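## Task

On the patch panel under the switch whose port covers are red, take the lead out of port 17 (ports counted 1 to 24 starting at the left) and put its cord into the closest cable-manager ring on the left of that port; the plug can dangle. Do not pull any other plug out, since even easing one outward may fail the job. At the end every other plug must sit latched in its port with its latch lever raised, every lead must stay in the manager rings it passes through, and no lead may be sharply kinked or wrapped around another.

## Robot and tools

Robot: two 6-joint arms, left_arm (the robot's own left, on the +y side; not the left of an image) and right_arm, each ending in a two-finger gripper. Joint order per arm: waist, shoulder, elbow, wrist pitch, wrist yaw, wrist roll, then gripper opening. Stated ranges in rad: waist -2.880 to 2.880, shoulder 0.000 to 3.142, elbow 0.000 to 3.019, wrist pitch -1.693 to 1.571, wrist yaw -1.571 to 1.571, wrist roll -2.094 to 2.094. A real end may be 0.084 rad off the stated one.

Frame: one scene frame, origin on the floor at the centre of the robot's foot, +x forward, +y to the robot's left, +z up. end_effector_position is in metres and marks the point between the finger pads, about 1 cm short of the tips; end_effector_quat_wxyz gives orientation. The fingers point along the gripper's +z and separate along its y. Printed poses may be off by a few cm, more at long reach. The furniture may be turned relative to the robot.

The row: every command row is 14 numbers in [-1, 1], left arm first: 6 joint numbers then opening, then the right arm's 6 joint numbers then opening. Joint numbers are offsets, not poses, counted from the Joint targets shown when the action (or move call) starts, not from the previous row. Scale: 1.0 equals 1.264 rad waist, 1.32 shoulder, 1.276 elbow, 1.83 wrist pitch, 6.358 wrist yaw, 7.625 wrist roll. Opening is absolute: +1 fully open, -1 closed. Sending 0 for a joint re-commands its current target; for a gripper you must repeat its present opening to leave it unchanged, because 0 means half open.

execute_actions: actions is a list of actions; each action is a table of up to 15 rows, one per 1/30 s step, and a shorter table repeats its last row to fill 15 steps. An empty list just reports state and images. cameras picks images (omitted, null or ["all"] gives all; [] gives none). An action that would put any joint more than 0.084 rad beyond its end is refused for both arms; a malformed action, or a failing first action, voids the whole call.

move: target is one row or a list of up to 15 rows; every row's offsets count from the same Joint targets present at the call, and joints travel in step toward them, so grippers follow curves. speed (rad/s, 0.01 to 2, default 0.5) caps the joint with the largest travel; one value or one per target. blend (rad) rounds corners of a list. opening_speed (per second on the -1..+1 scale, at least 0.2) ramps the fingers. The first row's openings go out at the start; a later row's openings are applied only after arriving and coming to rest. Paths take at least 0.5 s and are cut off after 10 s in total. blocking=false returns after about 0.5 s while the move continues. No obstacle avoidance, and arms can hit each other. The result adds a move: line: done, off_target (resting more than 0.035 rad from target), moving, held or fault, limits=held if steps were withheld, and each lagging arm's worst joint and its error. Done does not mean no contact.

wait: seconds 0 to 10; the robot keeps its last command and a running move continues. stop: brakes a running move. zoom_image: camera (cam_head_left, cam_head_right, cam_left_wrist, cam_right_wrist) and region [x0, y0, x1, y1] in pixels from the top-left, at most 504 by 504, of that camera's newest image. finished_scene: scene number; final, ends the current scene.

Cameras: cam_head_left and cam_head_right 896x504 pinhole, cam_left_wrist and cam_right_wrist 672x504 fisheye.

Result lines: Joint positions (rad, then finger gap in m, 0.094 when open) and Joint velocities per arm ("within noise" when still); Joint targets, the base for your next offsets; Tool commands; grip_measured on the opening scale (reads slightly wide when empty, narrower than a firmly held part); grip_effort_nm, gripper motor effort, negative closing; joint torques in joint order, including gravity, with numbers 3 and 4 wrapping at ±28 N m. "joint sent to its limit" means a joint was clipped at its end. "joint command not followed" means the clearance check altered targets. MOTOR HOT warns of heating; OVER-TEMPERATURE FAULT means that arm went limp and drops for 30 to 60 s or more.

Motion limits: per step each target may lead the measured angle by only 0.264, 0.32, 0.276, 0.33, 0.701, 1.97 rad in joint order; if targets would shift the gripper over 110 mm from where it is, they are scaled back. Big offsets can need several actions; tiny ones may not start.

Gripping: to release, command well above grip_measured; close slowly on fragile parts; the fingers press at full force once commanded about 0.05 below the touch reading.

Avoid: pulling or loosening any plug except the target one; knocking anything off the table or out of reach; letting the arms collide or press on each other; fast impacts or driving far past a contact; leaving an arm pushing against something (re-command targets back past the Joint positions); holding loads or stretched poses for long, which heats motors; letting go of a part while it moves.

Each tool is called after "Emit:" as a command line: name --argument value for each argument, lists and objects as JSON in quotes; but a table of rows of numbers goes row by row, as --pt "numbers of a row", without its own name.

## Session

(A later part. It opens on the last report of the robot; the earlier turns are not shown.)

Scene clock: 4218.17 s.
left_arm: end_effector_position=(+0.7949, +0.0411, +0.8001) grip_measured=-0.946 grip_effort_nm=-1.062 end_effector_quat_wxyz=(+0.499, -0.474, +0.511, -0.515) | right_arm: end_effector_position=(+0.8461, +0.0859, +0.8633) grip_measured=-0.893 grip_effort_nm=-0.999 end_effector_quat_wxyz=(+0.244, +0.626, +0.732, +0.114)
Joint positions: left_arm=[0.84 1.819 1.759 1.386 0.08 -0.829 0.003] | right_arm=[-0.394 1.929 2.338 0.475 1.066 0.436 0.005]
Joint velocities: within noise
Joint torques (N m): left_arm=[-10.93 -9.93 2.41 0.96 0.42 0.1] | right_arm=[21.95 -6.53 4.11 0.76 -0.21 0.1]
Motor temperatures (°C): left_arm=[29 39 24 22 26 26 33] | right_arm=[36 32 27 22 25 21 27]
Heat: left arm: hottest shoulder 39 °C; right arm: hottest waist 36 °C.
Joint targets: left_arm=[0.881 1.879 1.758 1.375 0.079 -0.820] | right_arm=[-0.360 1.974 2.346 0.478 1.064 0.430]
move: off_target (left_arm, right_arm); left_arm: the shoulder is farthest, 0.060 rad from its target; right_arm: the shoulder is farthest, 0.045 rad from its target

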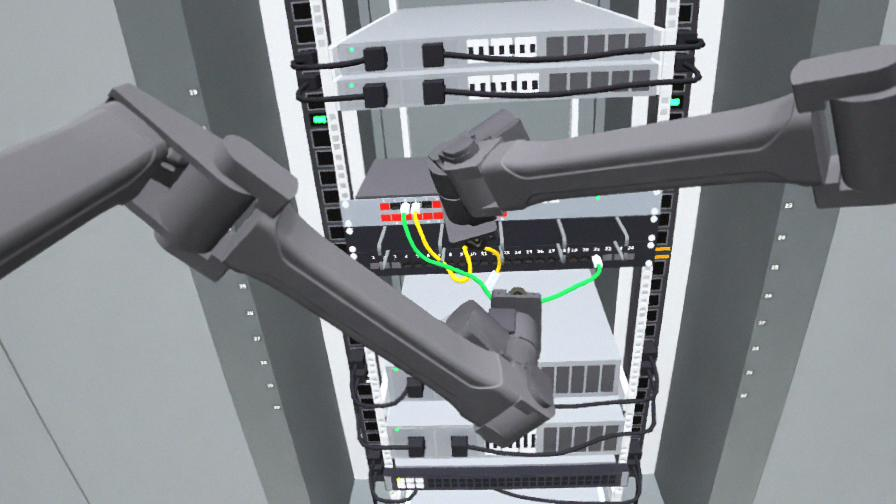

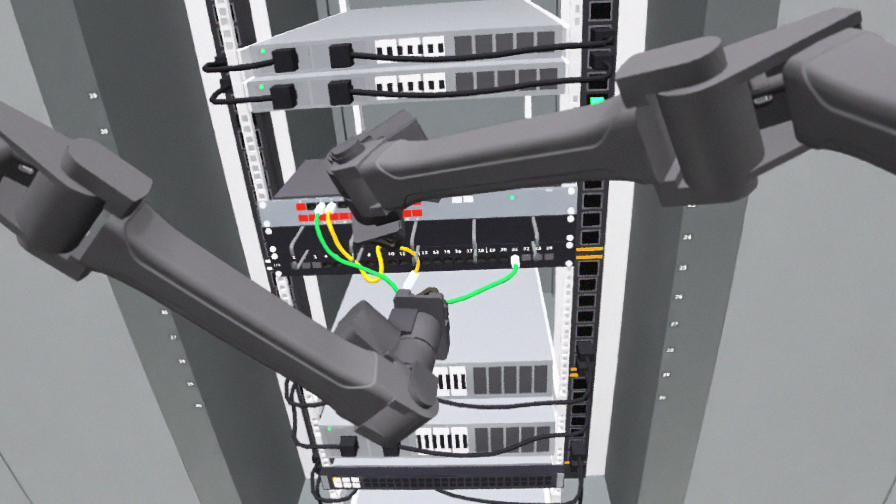

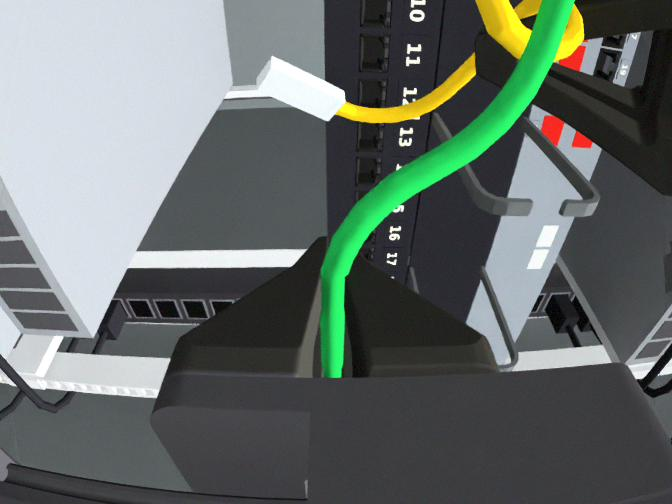

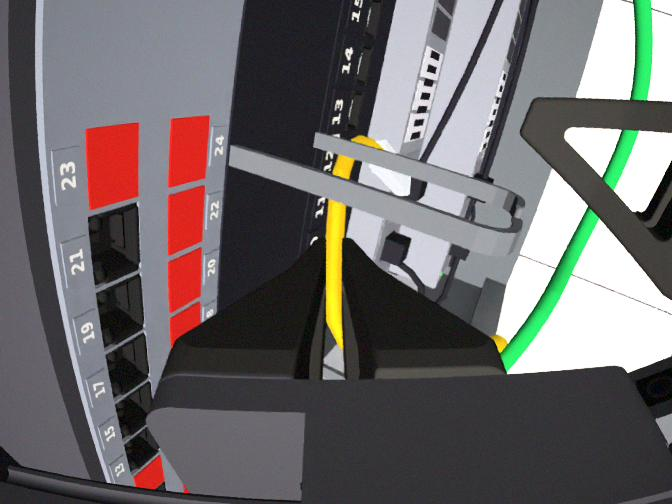

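Emit:
move --target '[0,0,0,0,0,0,-1,0.022,0.0235,-0.024,0.0284,0,0,-1]' --speed 0.12

Emit:
zoom_image --camera "cam_head_right" --region '[300, 200, 560, 340]'

Emit:
zoom_image --camera "cam_head_left" --region '[380, 200, 640, 340]'

Scene clock: 4239.93 s.
left_arm: end_effector_position=(+0.7946, +0.0409, +0.7996) grip_measured=-0.946 grip_effort_nm=-1.062 end_effector_quat_wxyz=(+0.499, -0.474, +0.512, -0.515) | right_arm: end_effector_position=(+0.8315, +0.1158, +0.8771) grip_measured=-0.894 grip_effort_nm=-0.999 end_effector_quat_wxyz=(+0.238, +0.634, +0.724, +0.131)
Joint positions: left_arm=[0.84 1.82 1.759 1.386 0.08 -0.829 0.003] | right_arm=[-0.356 1.962 2.337 0.53 1.066 0.435 0.005]
Joint velocities: within noise
Joint torques (N m): left_arm=[-10.99 -10.05 2.39 0.95 0.41 0.11] | right_arm=[21.77 -5.71 1.36 0.58 -0.27 0.1]
Motor temperatures (°C): left_arm=[29 38 24 22 26 26 33] | right_arm=[37 32 27 22 25 21 27]
Heat: left arm: hottest shoulder 38 °C; right arm: hottest waist 37 °C.
Joint targets: left_arm=[0.881 1.879 1.758 1.375 0.079 -0.820] | right_arm=[-0.332 2.005 2.315 0.531 1.064 0.430]
move: off_target (left_arm, right_arm); left_arm: the shoulder is farthest, 0.059 rad from its target; right_arm: the shoulder is farthest, 0.043 rad from its target

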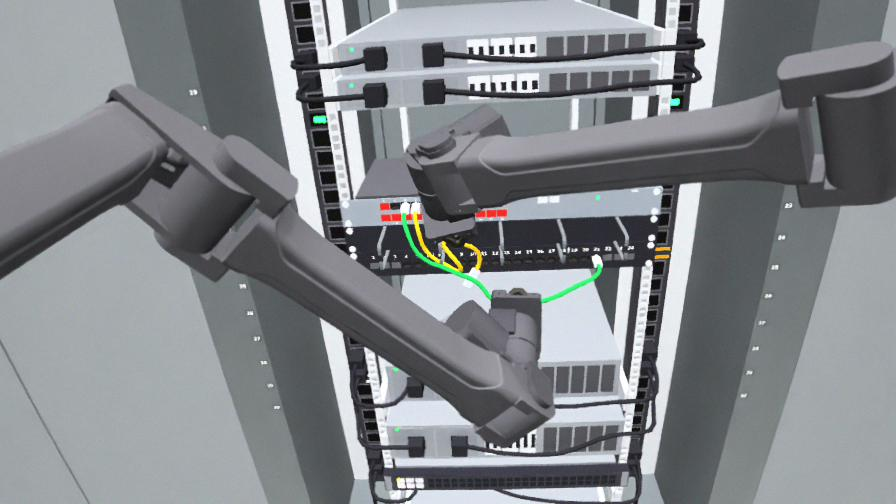

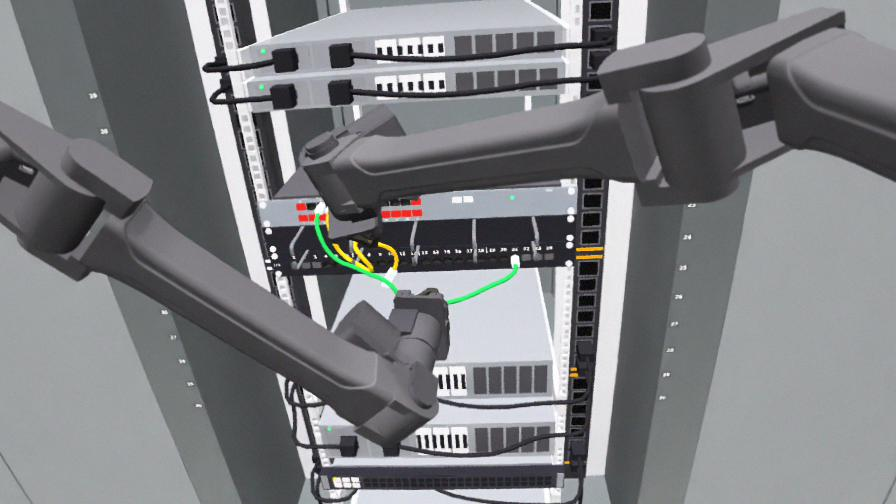

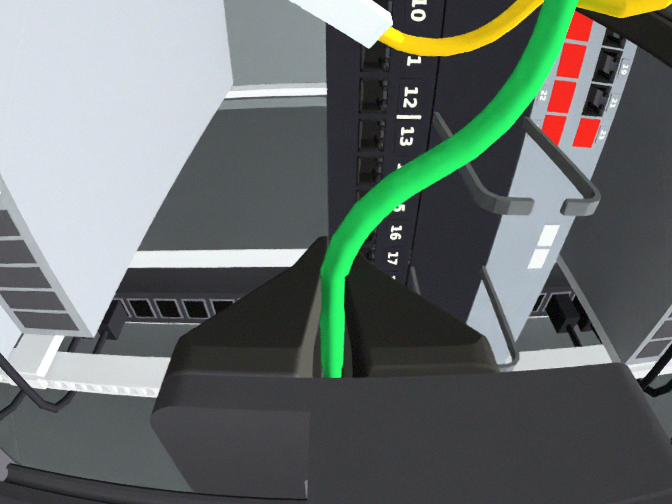

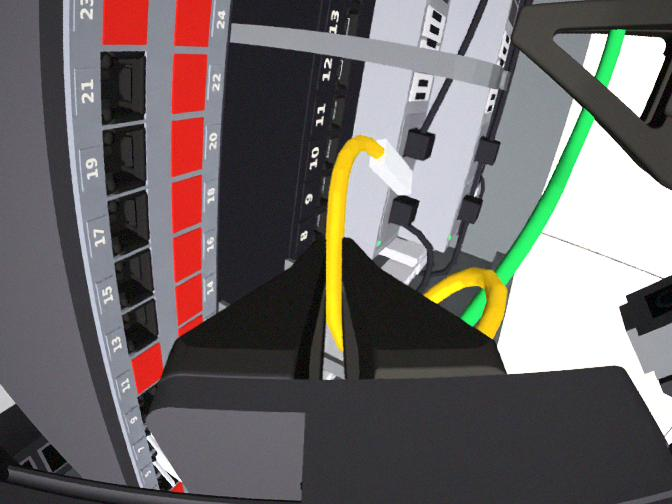

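Scaled by 1.938 from the camera's 896x504 image, which has a finer 1280x720 frame.

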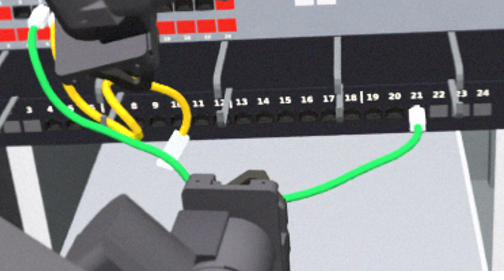

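Scaled by 1.938 from the camera's 896x504 image, which has a finer 1280x720 frame.

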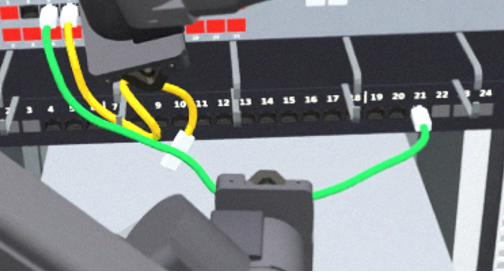

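Emit:
zoom_image --camera "cam_head_left" --region '[440, 230, 510, 310]'

Emit:
zoom_image --camera "cam_head_right" --region '[350, 230, 420, 310]'

Scaled by 6.300 from the camera's 896x504 image, which has a finer 1280x720 frame.

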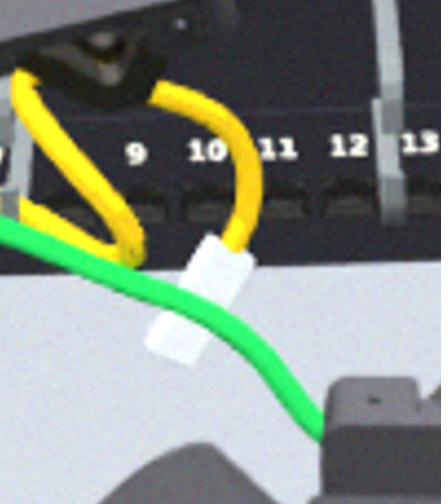

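Scaled by 6.300 from the camera's 896x504 image, which has a finer 1280x720 frame.

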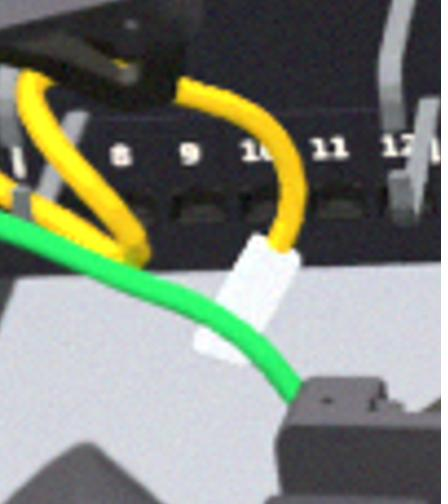

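Emit:
move --target '[0,0,0,0,0,0,-1,0.035,-0.11,-0.09,0.0175,0,0,-1]' --speed 0.15

Emit:
zoom_image --camera "cam_head_left" --region '[420, 210, 530, 310]'

Emit:
zoom_image --camera "cam_head_right" --region '[330, 210, 440, 310]'

Scene clock: 4269.10 s.
left_arm: end_effector_position=(+0.7946, +0.0408, +0.7996) grip_measured=-0.946 grip_effort_nm=-1.057 end_effector_quat_wxyz=(+0.499, -0.473, +0.512, -0.515) | right_arm: end_effector_position=(+0.8379, +0.0977, +0.9156) grip_measured=-0.894 grip_effort_nm=-0.994 end_effector_quat_wxyz=(+0.228, +0.639, +0.719, +0.150)
Joint positions: left_arm=[0.84 1.82 1.759 1.386 0.08 -0.829 0.003] | right_arm=[-0.313 1.855 2.214 0.555 1.065 0.435 0.005]
Joint velocities: within noise
Joint torques (N m): left_arm=[-10.99 -10.05 2.36 0.95 0.4 0.11] | right_arm=[20.78 -7.94 1.84 0.81 -0.25 0.09]
Motor temperatures (°C): left_arm=[28 38 24 22 26 26 33] | right_arm=[38 31 26 22 25 21 27]
Heat: left arm: hottest shoulder 38 °C; right arm: hottest waist 38 °C.
Joint targets: left_arm=[0.881 1.879 1.758 1.375 0.079 -0.820] | right_arm=[-0.288 1.860 2.200 0.563 1.064 0.430]
move: off_target (left_arm); left_arm: the shoulder is farthest, 0.059 rad from its target

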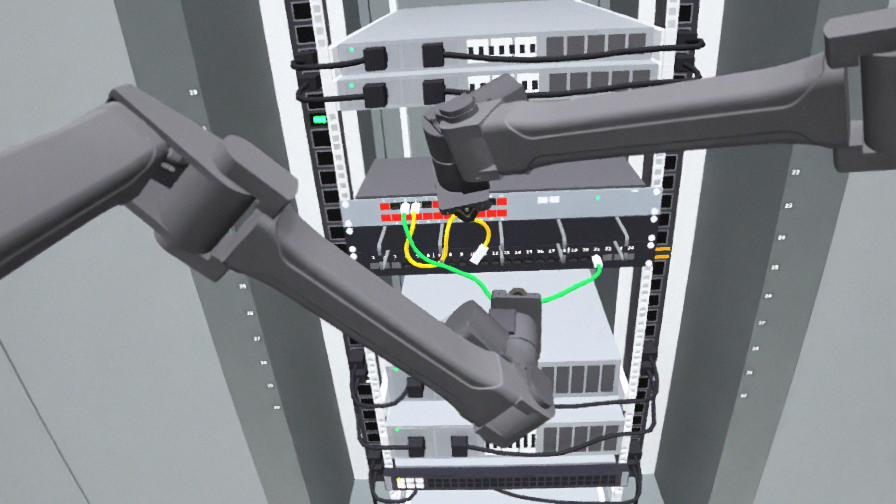

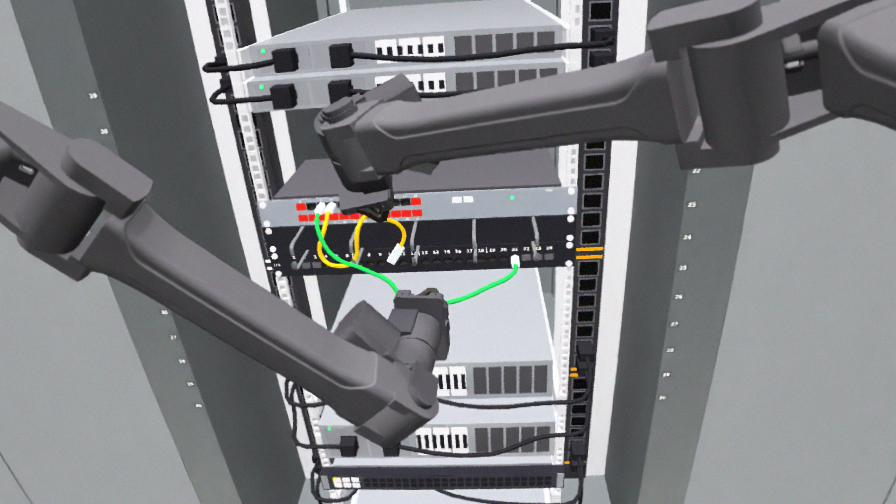

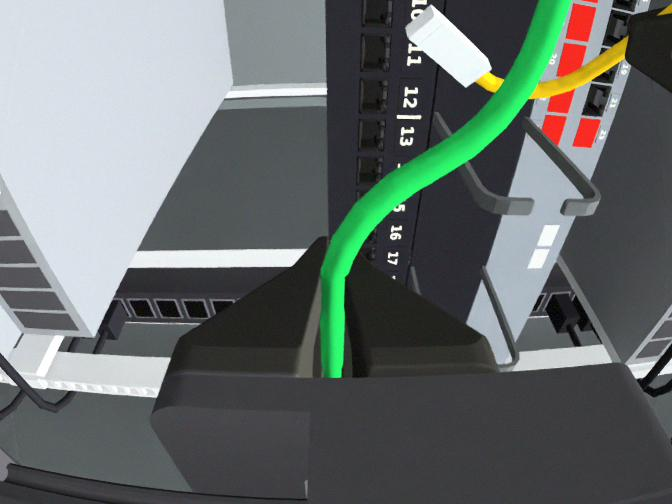

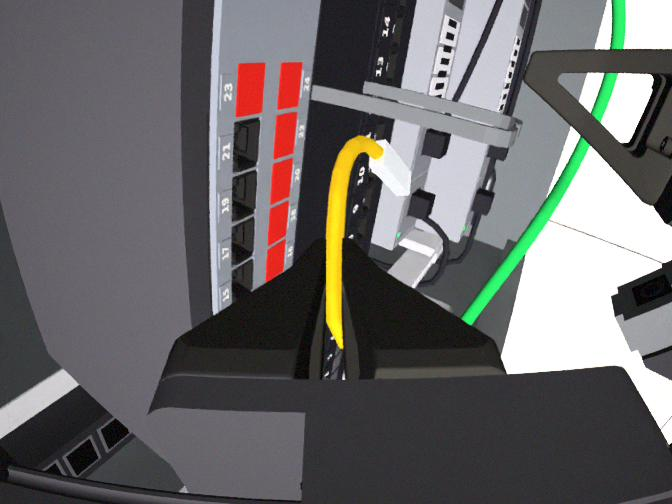

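Scaled by 4.582 from the camera's 896x504 image, which has a finer 1280x720 frame.

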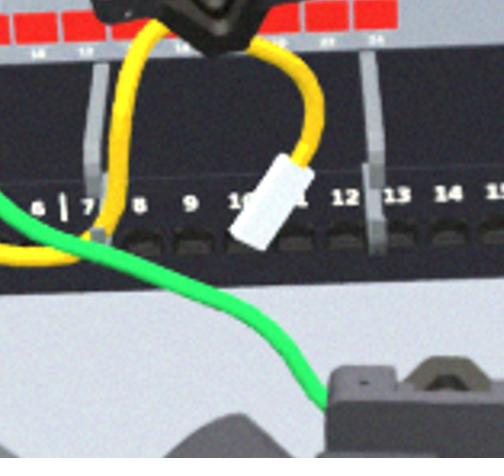

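Scaled by 4.582 from the camera's 896x504 image, which has a finer 1280x720 frame.

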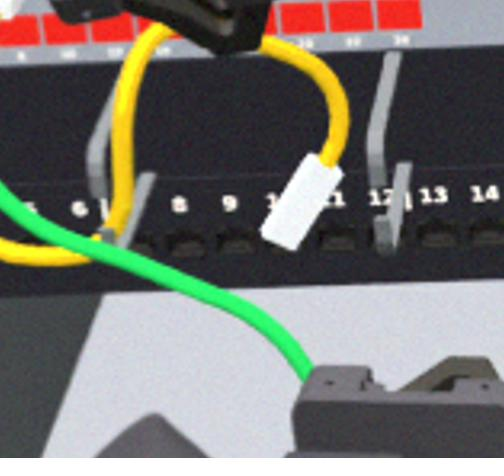

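Emit:
zoom_image --camera "cam_head_left" --region '[395, 200, 465, 280]'

Emit:
zoom_image --camera "cam_head_right" --region '[310, 200, 380, 280]'

Scaled by 6.300 from the camera's 896x504 image, which has a finer 1280x720 frame.

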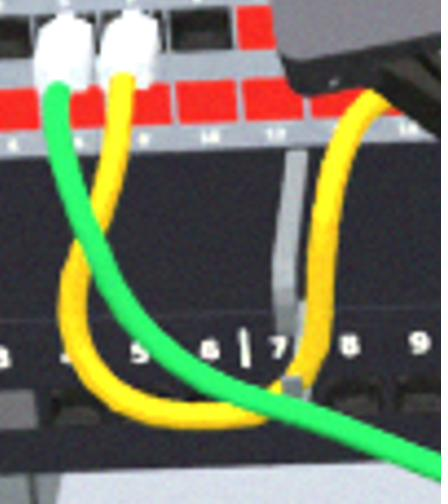

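Scaled by 6.300 from the camera's 896x504 image, which has a finer 1280x720 frame.

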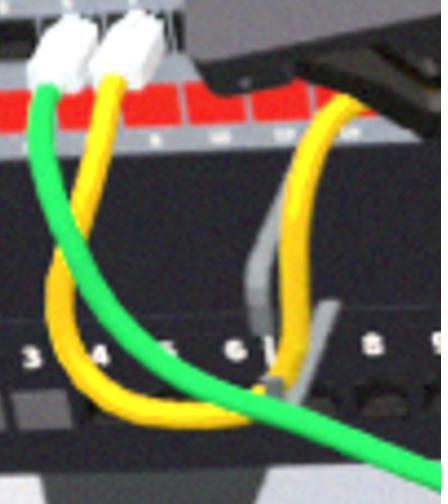

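Emit:
move --pt "0 0 0 0 0 0 -1 0.0127 -0.0795 -0.1998 0.0896 0 0 -1" --pt "0 0 0 0 0 0 -1 -0.2294 0.0492 -0.2978 0.4683 -0.1602 -0.0367 -1" --speed '[0.15,0.3]' --blend 0.03

Emit:
zoom_image --camera "cam_head_left" --region '[400, 200, 560, 310]'

Scene clock: 4347.33 s.
left_arm: end_effector_position=(+0.7946, +0.0408, +0.7996) grip_measured=-0.946 grip_effort_nm=-1.057 end_effector_quat_wxyz=(+0.499, -0.473, +0.512, -0.515) | right_arm: end_effector_position=(+0.8154, +0.0878, +0.9115) grip_measured=-0.894 grip_effort_nm=-0.999 end_effector_quat_wxyz=(+0.450, +0.524, +0.639, +0.340)
Joint positions: left_arm=[0.84 1.82 1.759 1.386 0.08 -0.829 0.003] | right_arm=[-0.446 1.833 1.879 1.16 0.417 0.272 0.005]
Joint velocities: within noise
Joint torques (N m): left_arm=[-10.93 -9.88 2.39 1.02 0.4 0.09] | right_arm=[17.96 -9.76 2.63 0.43 -0.4 0.11]
Motor temperatures (°C): left_arm=[28 38 24 22 26 26 34] | right_arm=[39 31 25 22 25 21 27]
Heat: left arm: hottest shoulder 38 °C; right arm: hottest waist 39 °C.
Joint targets: left_arm=[0.881 1.879 1.758 1.375 0.079 -0.820] | right_arm=[-0.442 1.832 1.880 1.153 0.420 0.274]
move: held (right_arm; a check stopped the path), off_target (left_arm); path passed 1 of 2 targets; limits=held; left_arm: the shoulder is farthest, 0.059 rad from its target; right_arm: the wrist yaw is farthest, 0.372 rad from its target
joint command not followed: on one or more control steps a check withheld the commanded joint targets of the right arm, and it was not sent them on those steps.
cause: the commanded joint targets, or the way to them, would bring a part of the robot too close to another arm (this arm's forearm (the part past joint 3) and the left arm's forearm (the part past joint 3)).

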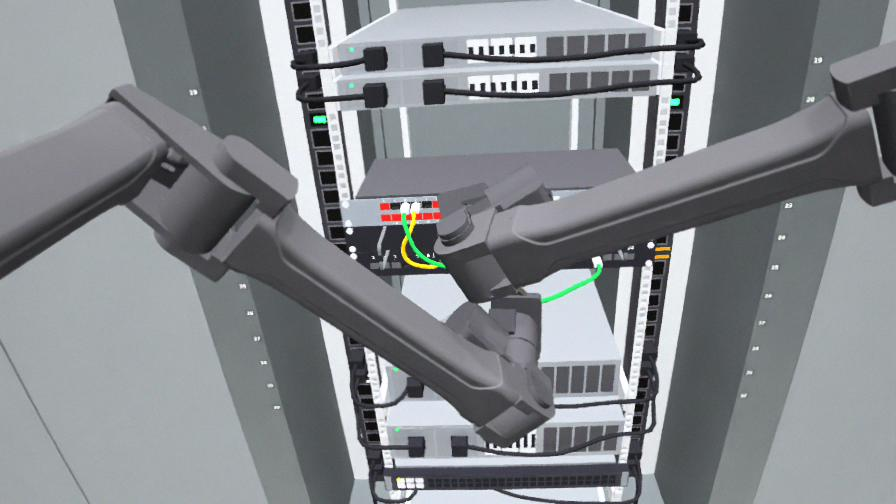

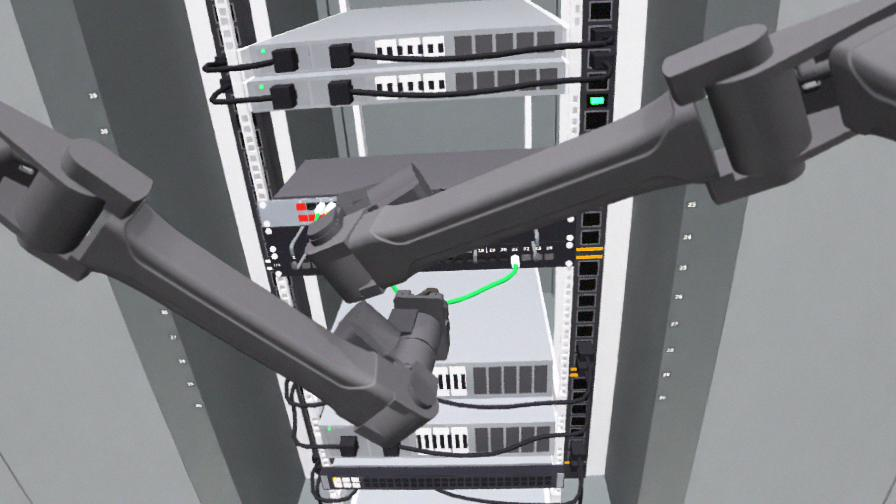

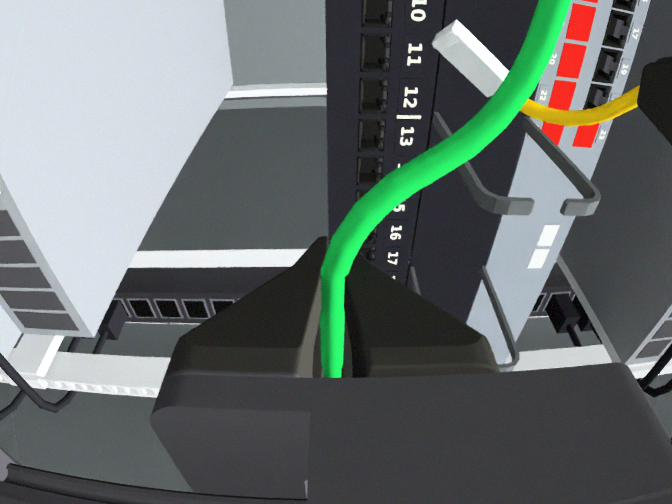

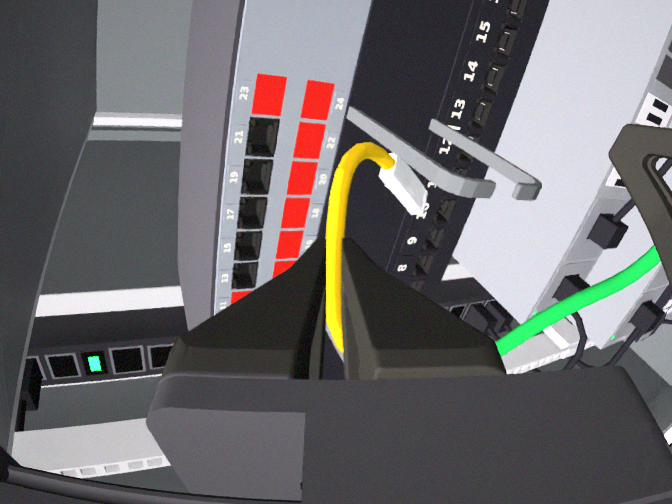

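Scaled by 3.150 from the camera's 896x504 image, which has a finer 1280x720 frame.

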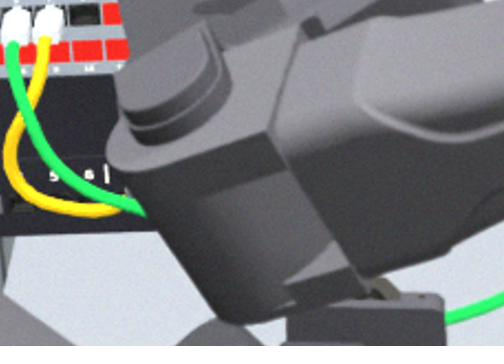

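Emit:
move --pt "0 0 0 0 0 0 -0.5 0 0 0 0 0 0 -1" --pt "0 -0.05 -0.151 0.095 0 0 -0.5 0 0 0 0 0 0 -1" --pt "0.08 -0.05 -0.2 0.1 0 0 -0.5 0 0 0 0 0 0 -1" --speed 0.2 --opening_speed 0.3

Emit:
zoom_image --camera "cam_left_wrist" --region '[200, 0, 600, 300]'

Scene clock: 4364.00 s.
left_arm: end_effector_position=(+0.6920, +0.0765, +0.7300) grip_measured=-0.501 grip_effort_nm=0.042 end_effector_quat_wxyz=(+0.488, -0.458, +0.574, -0.472) | right_arm: end_effector_position=(+0.8154, +0.0877, +0.9115) grip_measured=-0.894 grip_effort_nm=-0.999 end_effector_quat_wxyz=(+0.450, +0.524, +0.639, +0.340)
Joint positions: left_arm=[0.959 1.828 1.509 1.543 0.081 -0.829 0.023] | right_arm=[-0.446 1.833 1.879 1.16 0.418 0.272 0.005]
Joint velocities: within noise
Joint torques (N m): left_arm=[-10.64 -14.21 0.2 2.19 0.3 0.11] | right_arm=[18.32 -9.99 2.58 0.46 -0.41 0.12]
Motor temperatures (°C): left_arm=[28 38 24 22 26 26 33] | right_arm=[39 32 25 22 25 21 27]
Heat: left arm: hottest shoulder 38 °C; right arm: hottest waist 39 °C.
Joint targets: left_arm=[0.982 1.813 1.503 1.558 0.079 -0.820] | right_arm=[-0.442 1.832 1.880 1.153 0.421 0.274]
move: done

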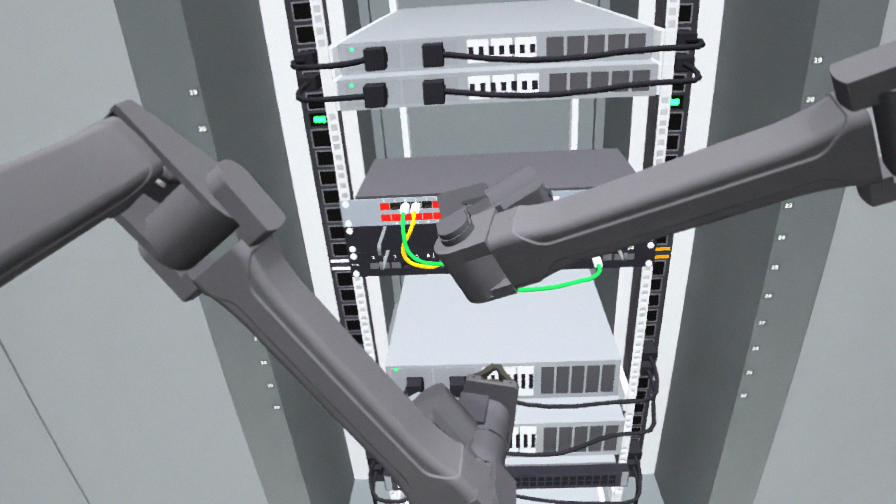

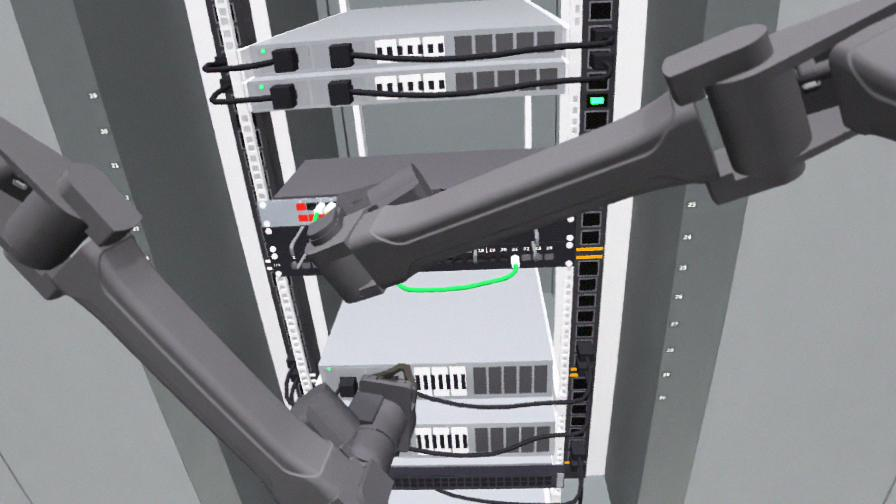

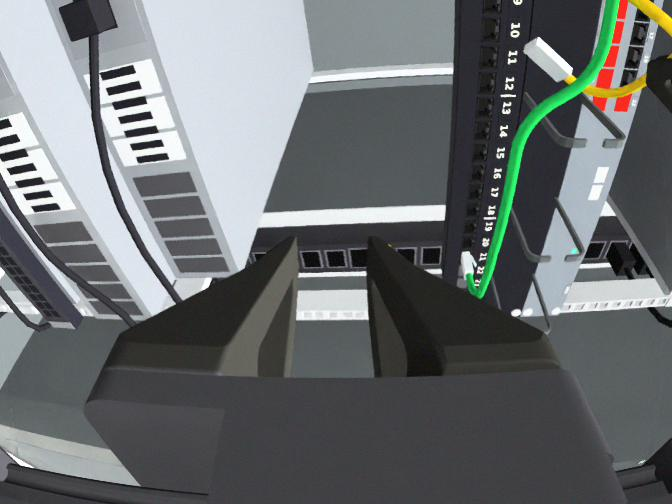

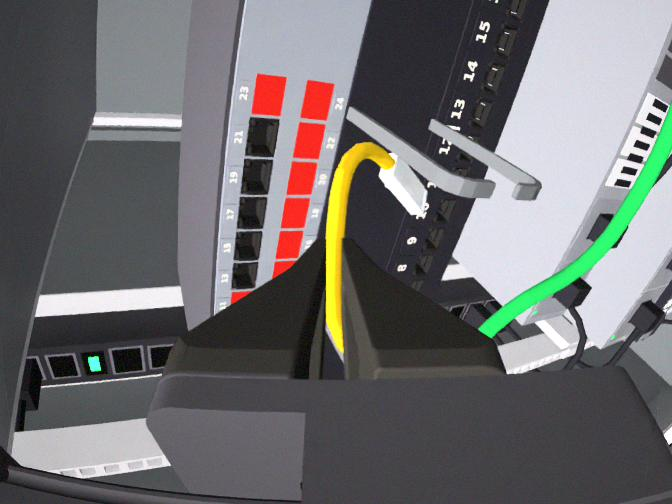

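Scaled by 1.260 from the camera's 672x504 image, which has a finer 960x720 frame.

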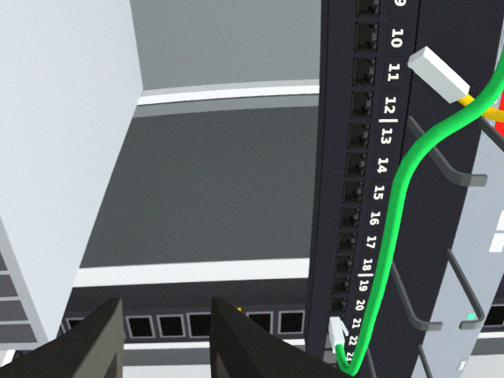

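Emit:
move --pt "0.12 0 0 0 0 0 -0.5 0 0 0 0 0 0 -1" --pt "0.12 0 0 0 0 0 -0.5 -0.1076 0.0705 -0.047 0.146 -0.0591 -0.0163 -1" --speed 0.3

Emit:
zoom_image --camera "cam_right_wrist" --region '[200, 0, 600, 300]'

Scene clock: 4375.40 s.
left_arm: end_effector_position=(+0.6860, +0.1622, +0.6780) grip_measured=-0.501 grip_effort_nm=0.037 end_effector_quat_wxyz=(+0.521, -0.433, +0.609, -0.414) | right_arm: end_effector_position=(+0.7829, +0.0796, +0.9011) grip_measured=-0.894 grip_effort_nm=-0.999 end_effector_quat_wxyz=(+0.591, +0.389, +0.592, +0.386)
Joint positions: left_arm=[1.119 1.828 1.509 1.545 0.081 -0.829 0.023] | right_arm=[-0.558 1.9 1.831 1.412 0.048 0.165 0.005]
Joint velocities: within noise
Joint torques (N m): left_arm=[-8.76 -15.21 0.14 2.28 0.22 0.1] | right_arm=[16.21 -8.82 1.18 1.25 -0.65 -0.09]
Motor temperatures (°C): left_arm=[28 38 24 22 26 26 32] | right_arm=[39 32 25 22 25 21 27]
Heat: left arm: hottest shoulder 38 °C; right arm: hottest waist 39 °C.
Joint targets: left_arm=[1.134 1.813 1.503 1.558 0.079 -0.820] | right_arm=[-0.578 1.925 1.820 1.420 0.045 0.150]
move: done

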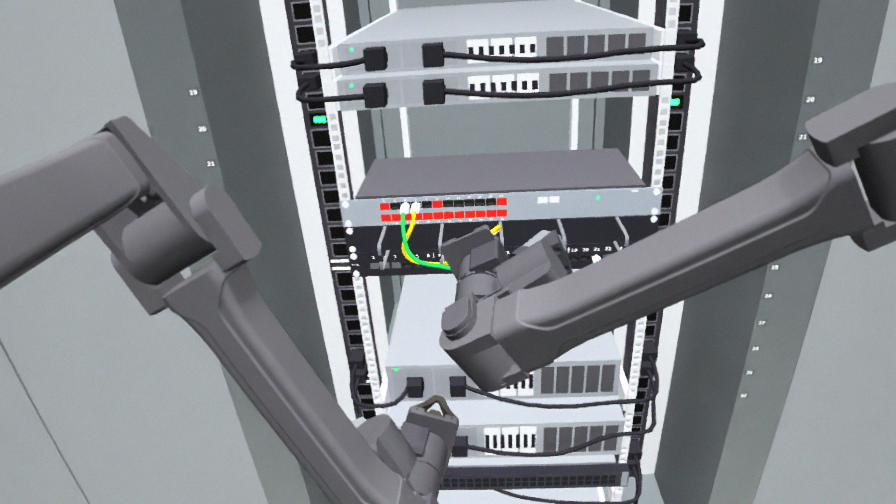

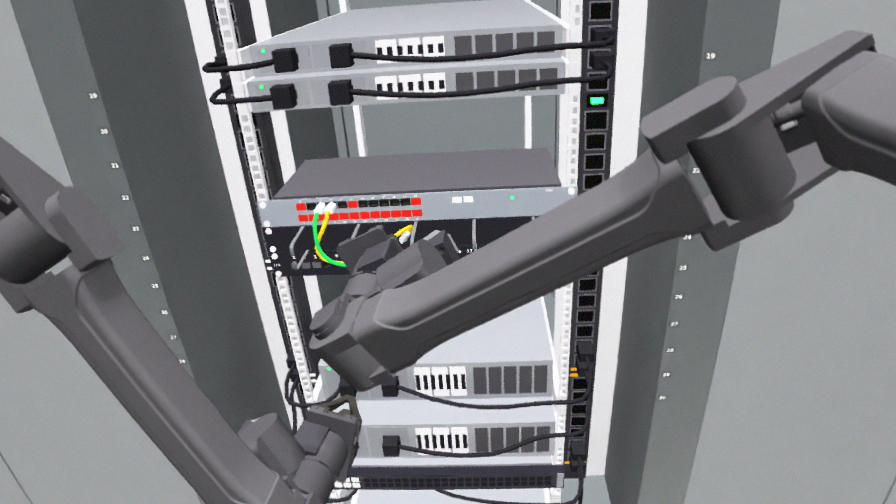

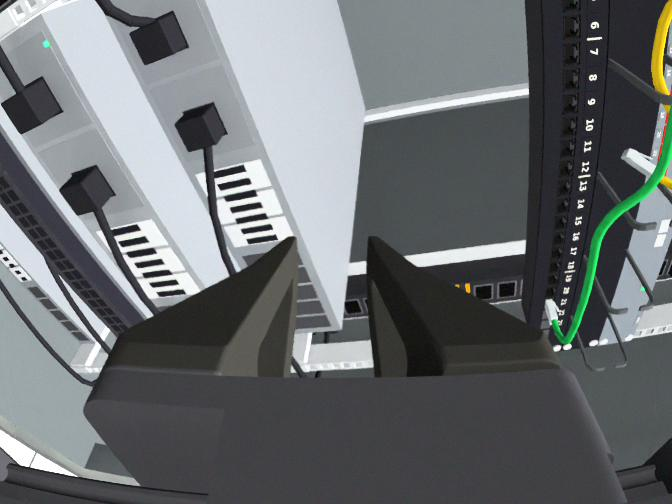

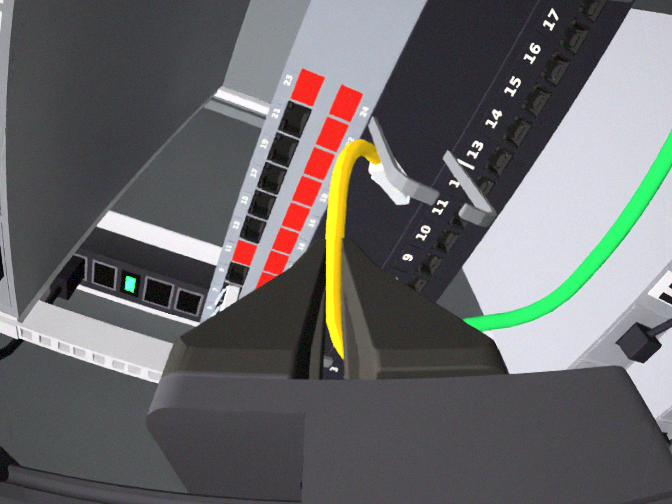

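Scaled by 1.260 from the camera's 672x504 image, which has a finer 960x720 frame.

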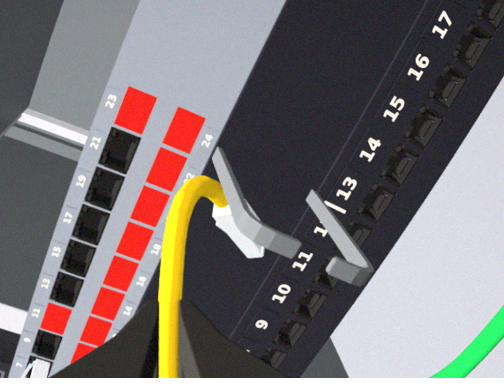

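Emit:
move --pt "0 0 0 0 0 0 -0.5 0 0 0 0 0 0.0577 -1" --pt "0 0 0 0 0 0 -0.5 -0.0285 0.0325 0.07 -0.0153 0 0.0577 -1" --speed 0.2 --cameras '["cam_head_left","cam_head_right","cam_right_wrist"]'

Emit:
zoom_image --camera "cam_right_wrist" --region '[200, 0, 600, 300]'

Scene clock: 4410.50 s.
left_arm: end_effector_position=(+0.6860, +0.1622, +0.6780) grip_measured=-0.501 grip_effort_nm=0.037 end_effector_quat_wxyz=(+0.521, -0.433, +0.609, -0.414) | right_arm: end_effector_position=(+0.7902, +0.0686, +0.8776) grip_measured=-0.894 grip_effort_nm=-0.999 end_effector_quat_wxyz=(+0.519, +0.497, +0.500, +0.484)
Joint positions: left_arm=[1.119 1.828 1.509 1.545 0.081 -0.829 0.023] | right_arm=[-0.598 1.936 1.895 1.413 0.048 0.576 0.005]
Joint velocities: within noise
Joint torques (N m): left_arm=[-8.7 -15.33 0.13 2.3 0.22 0.1] | right_arm=[16.26 -8.64 3.38 0.12 -0.66 0.22]
Motor temperatures (°C): left_arm=[28 39 24 22 26 26 31] | right_arm=[37 32 25 23 26 21 27]
Heat: left arm: hottest shoulder 39 °C; right arm: hottest waist 37 °C.
Joint targets: left_arm=[1.134 1.813 1.503 1.558 0.079 -0.820] | right_arm=[-0.614 1.968 1.909 1.392 0.045 0.590]
move: done
Images, in order (width x height): cam_head_left 896x504, cam_head_right 896x504, cam_right_wrist 672x504.

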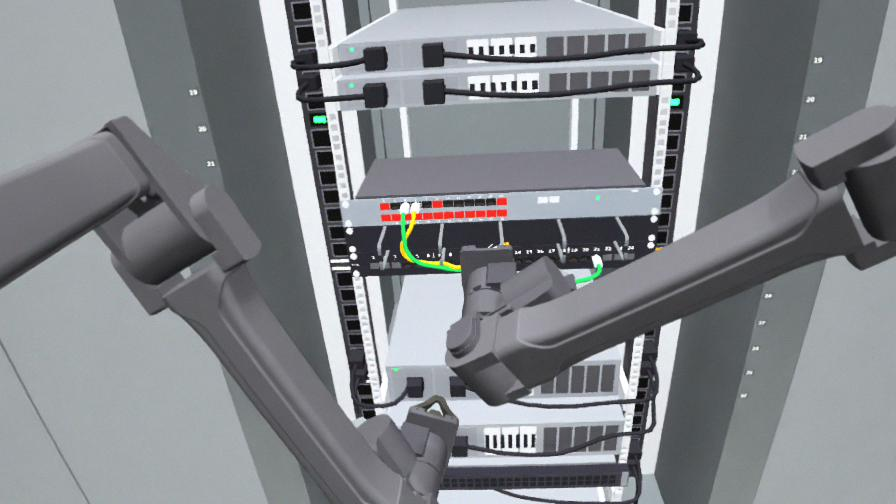

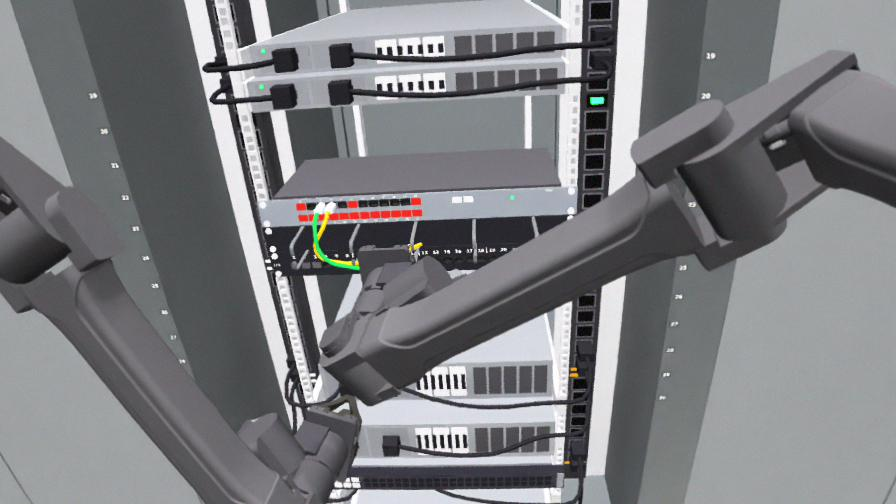

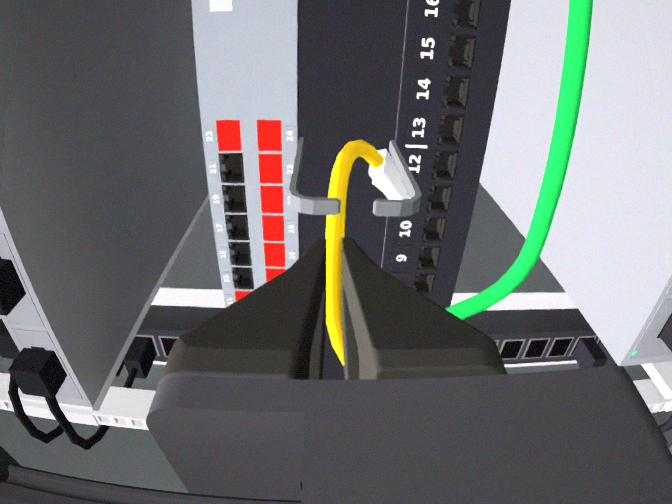

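Scaled by 1.260 from the camera's 672x504 image, which has a finer 960x720 frame.

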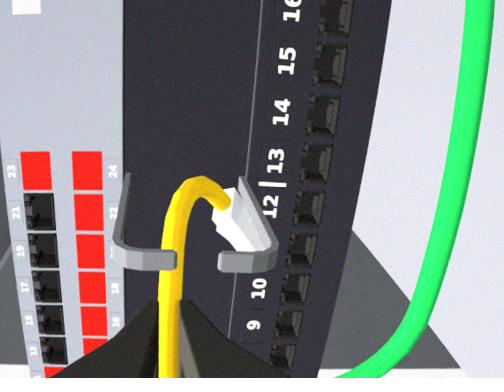

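Emit:
zoom_image --camera "cam_right_wrist" --region '[280, 110, 440, 260]'

Emit:
zoom_image --camera "cam_head_left" --region '[450, 210, 550, 290]'

Emit:
zoom_image --camera "cam_head_right" --region '[370, 210, 470, 290]'

Scaled by 3.150 from the camera's 672x504 image, which has a finer 960x720 frame.

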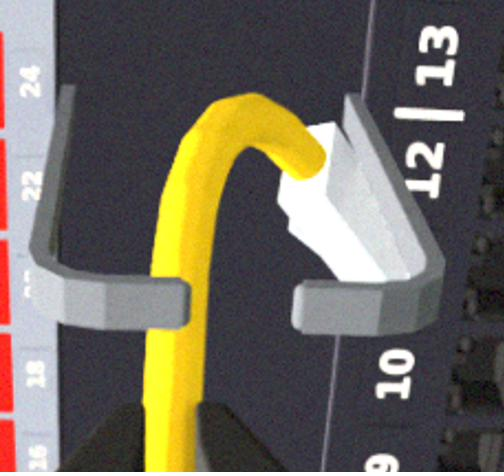

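Scaled by 5.040 from the camera's 896x504 image, which has a finer 1280x720 frame.

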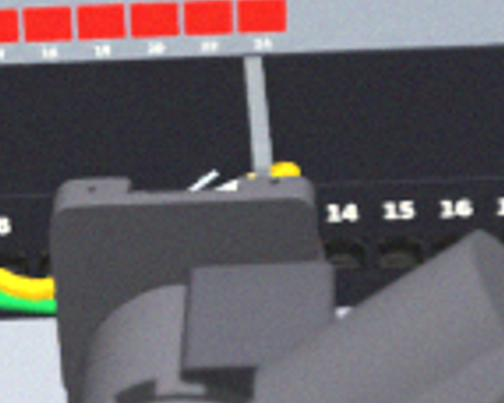

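Scaled by 5.040 from the camera's 896x504 image, which has a finer 1280x720 frame.

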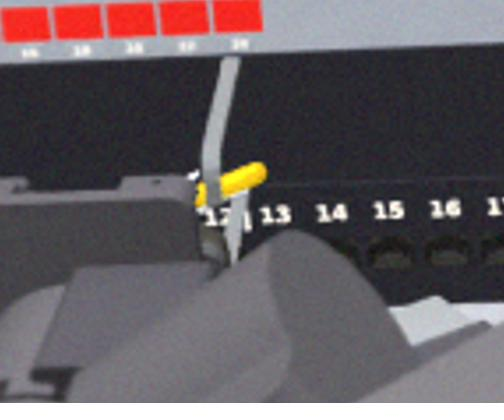

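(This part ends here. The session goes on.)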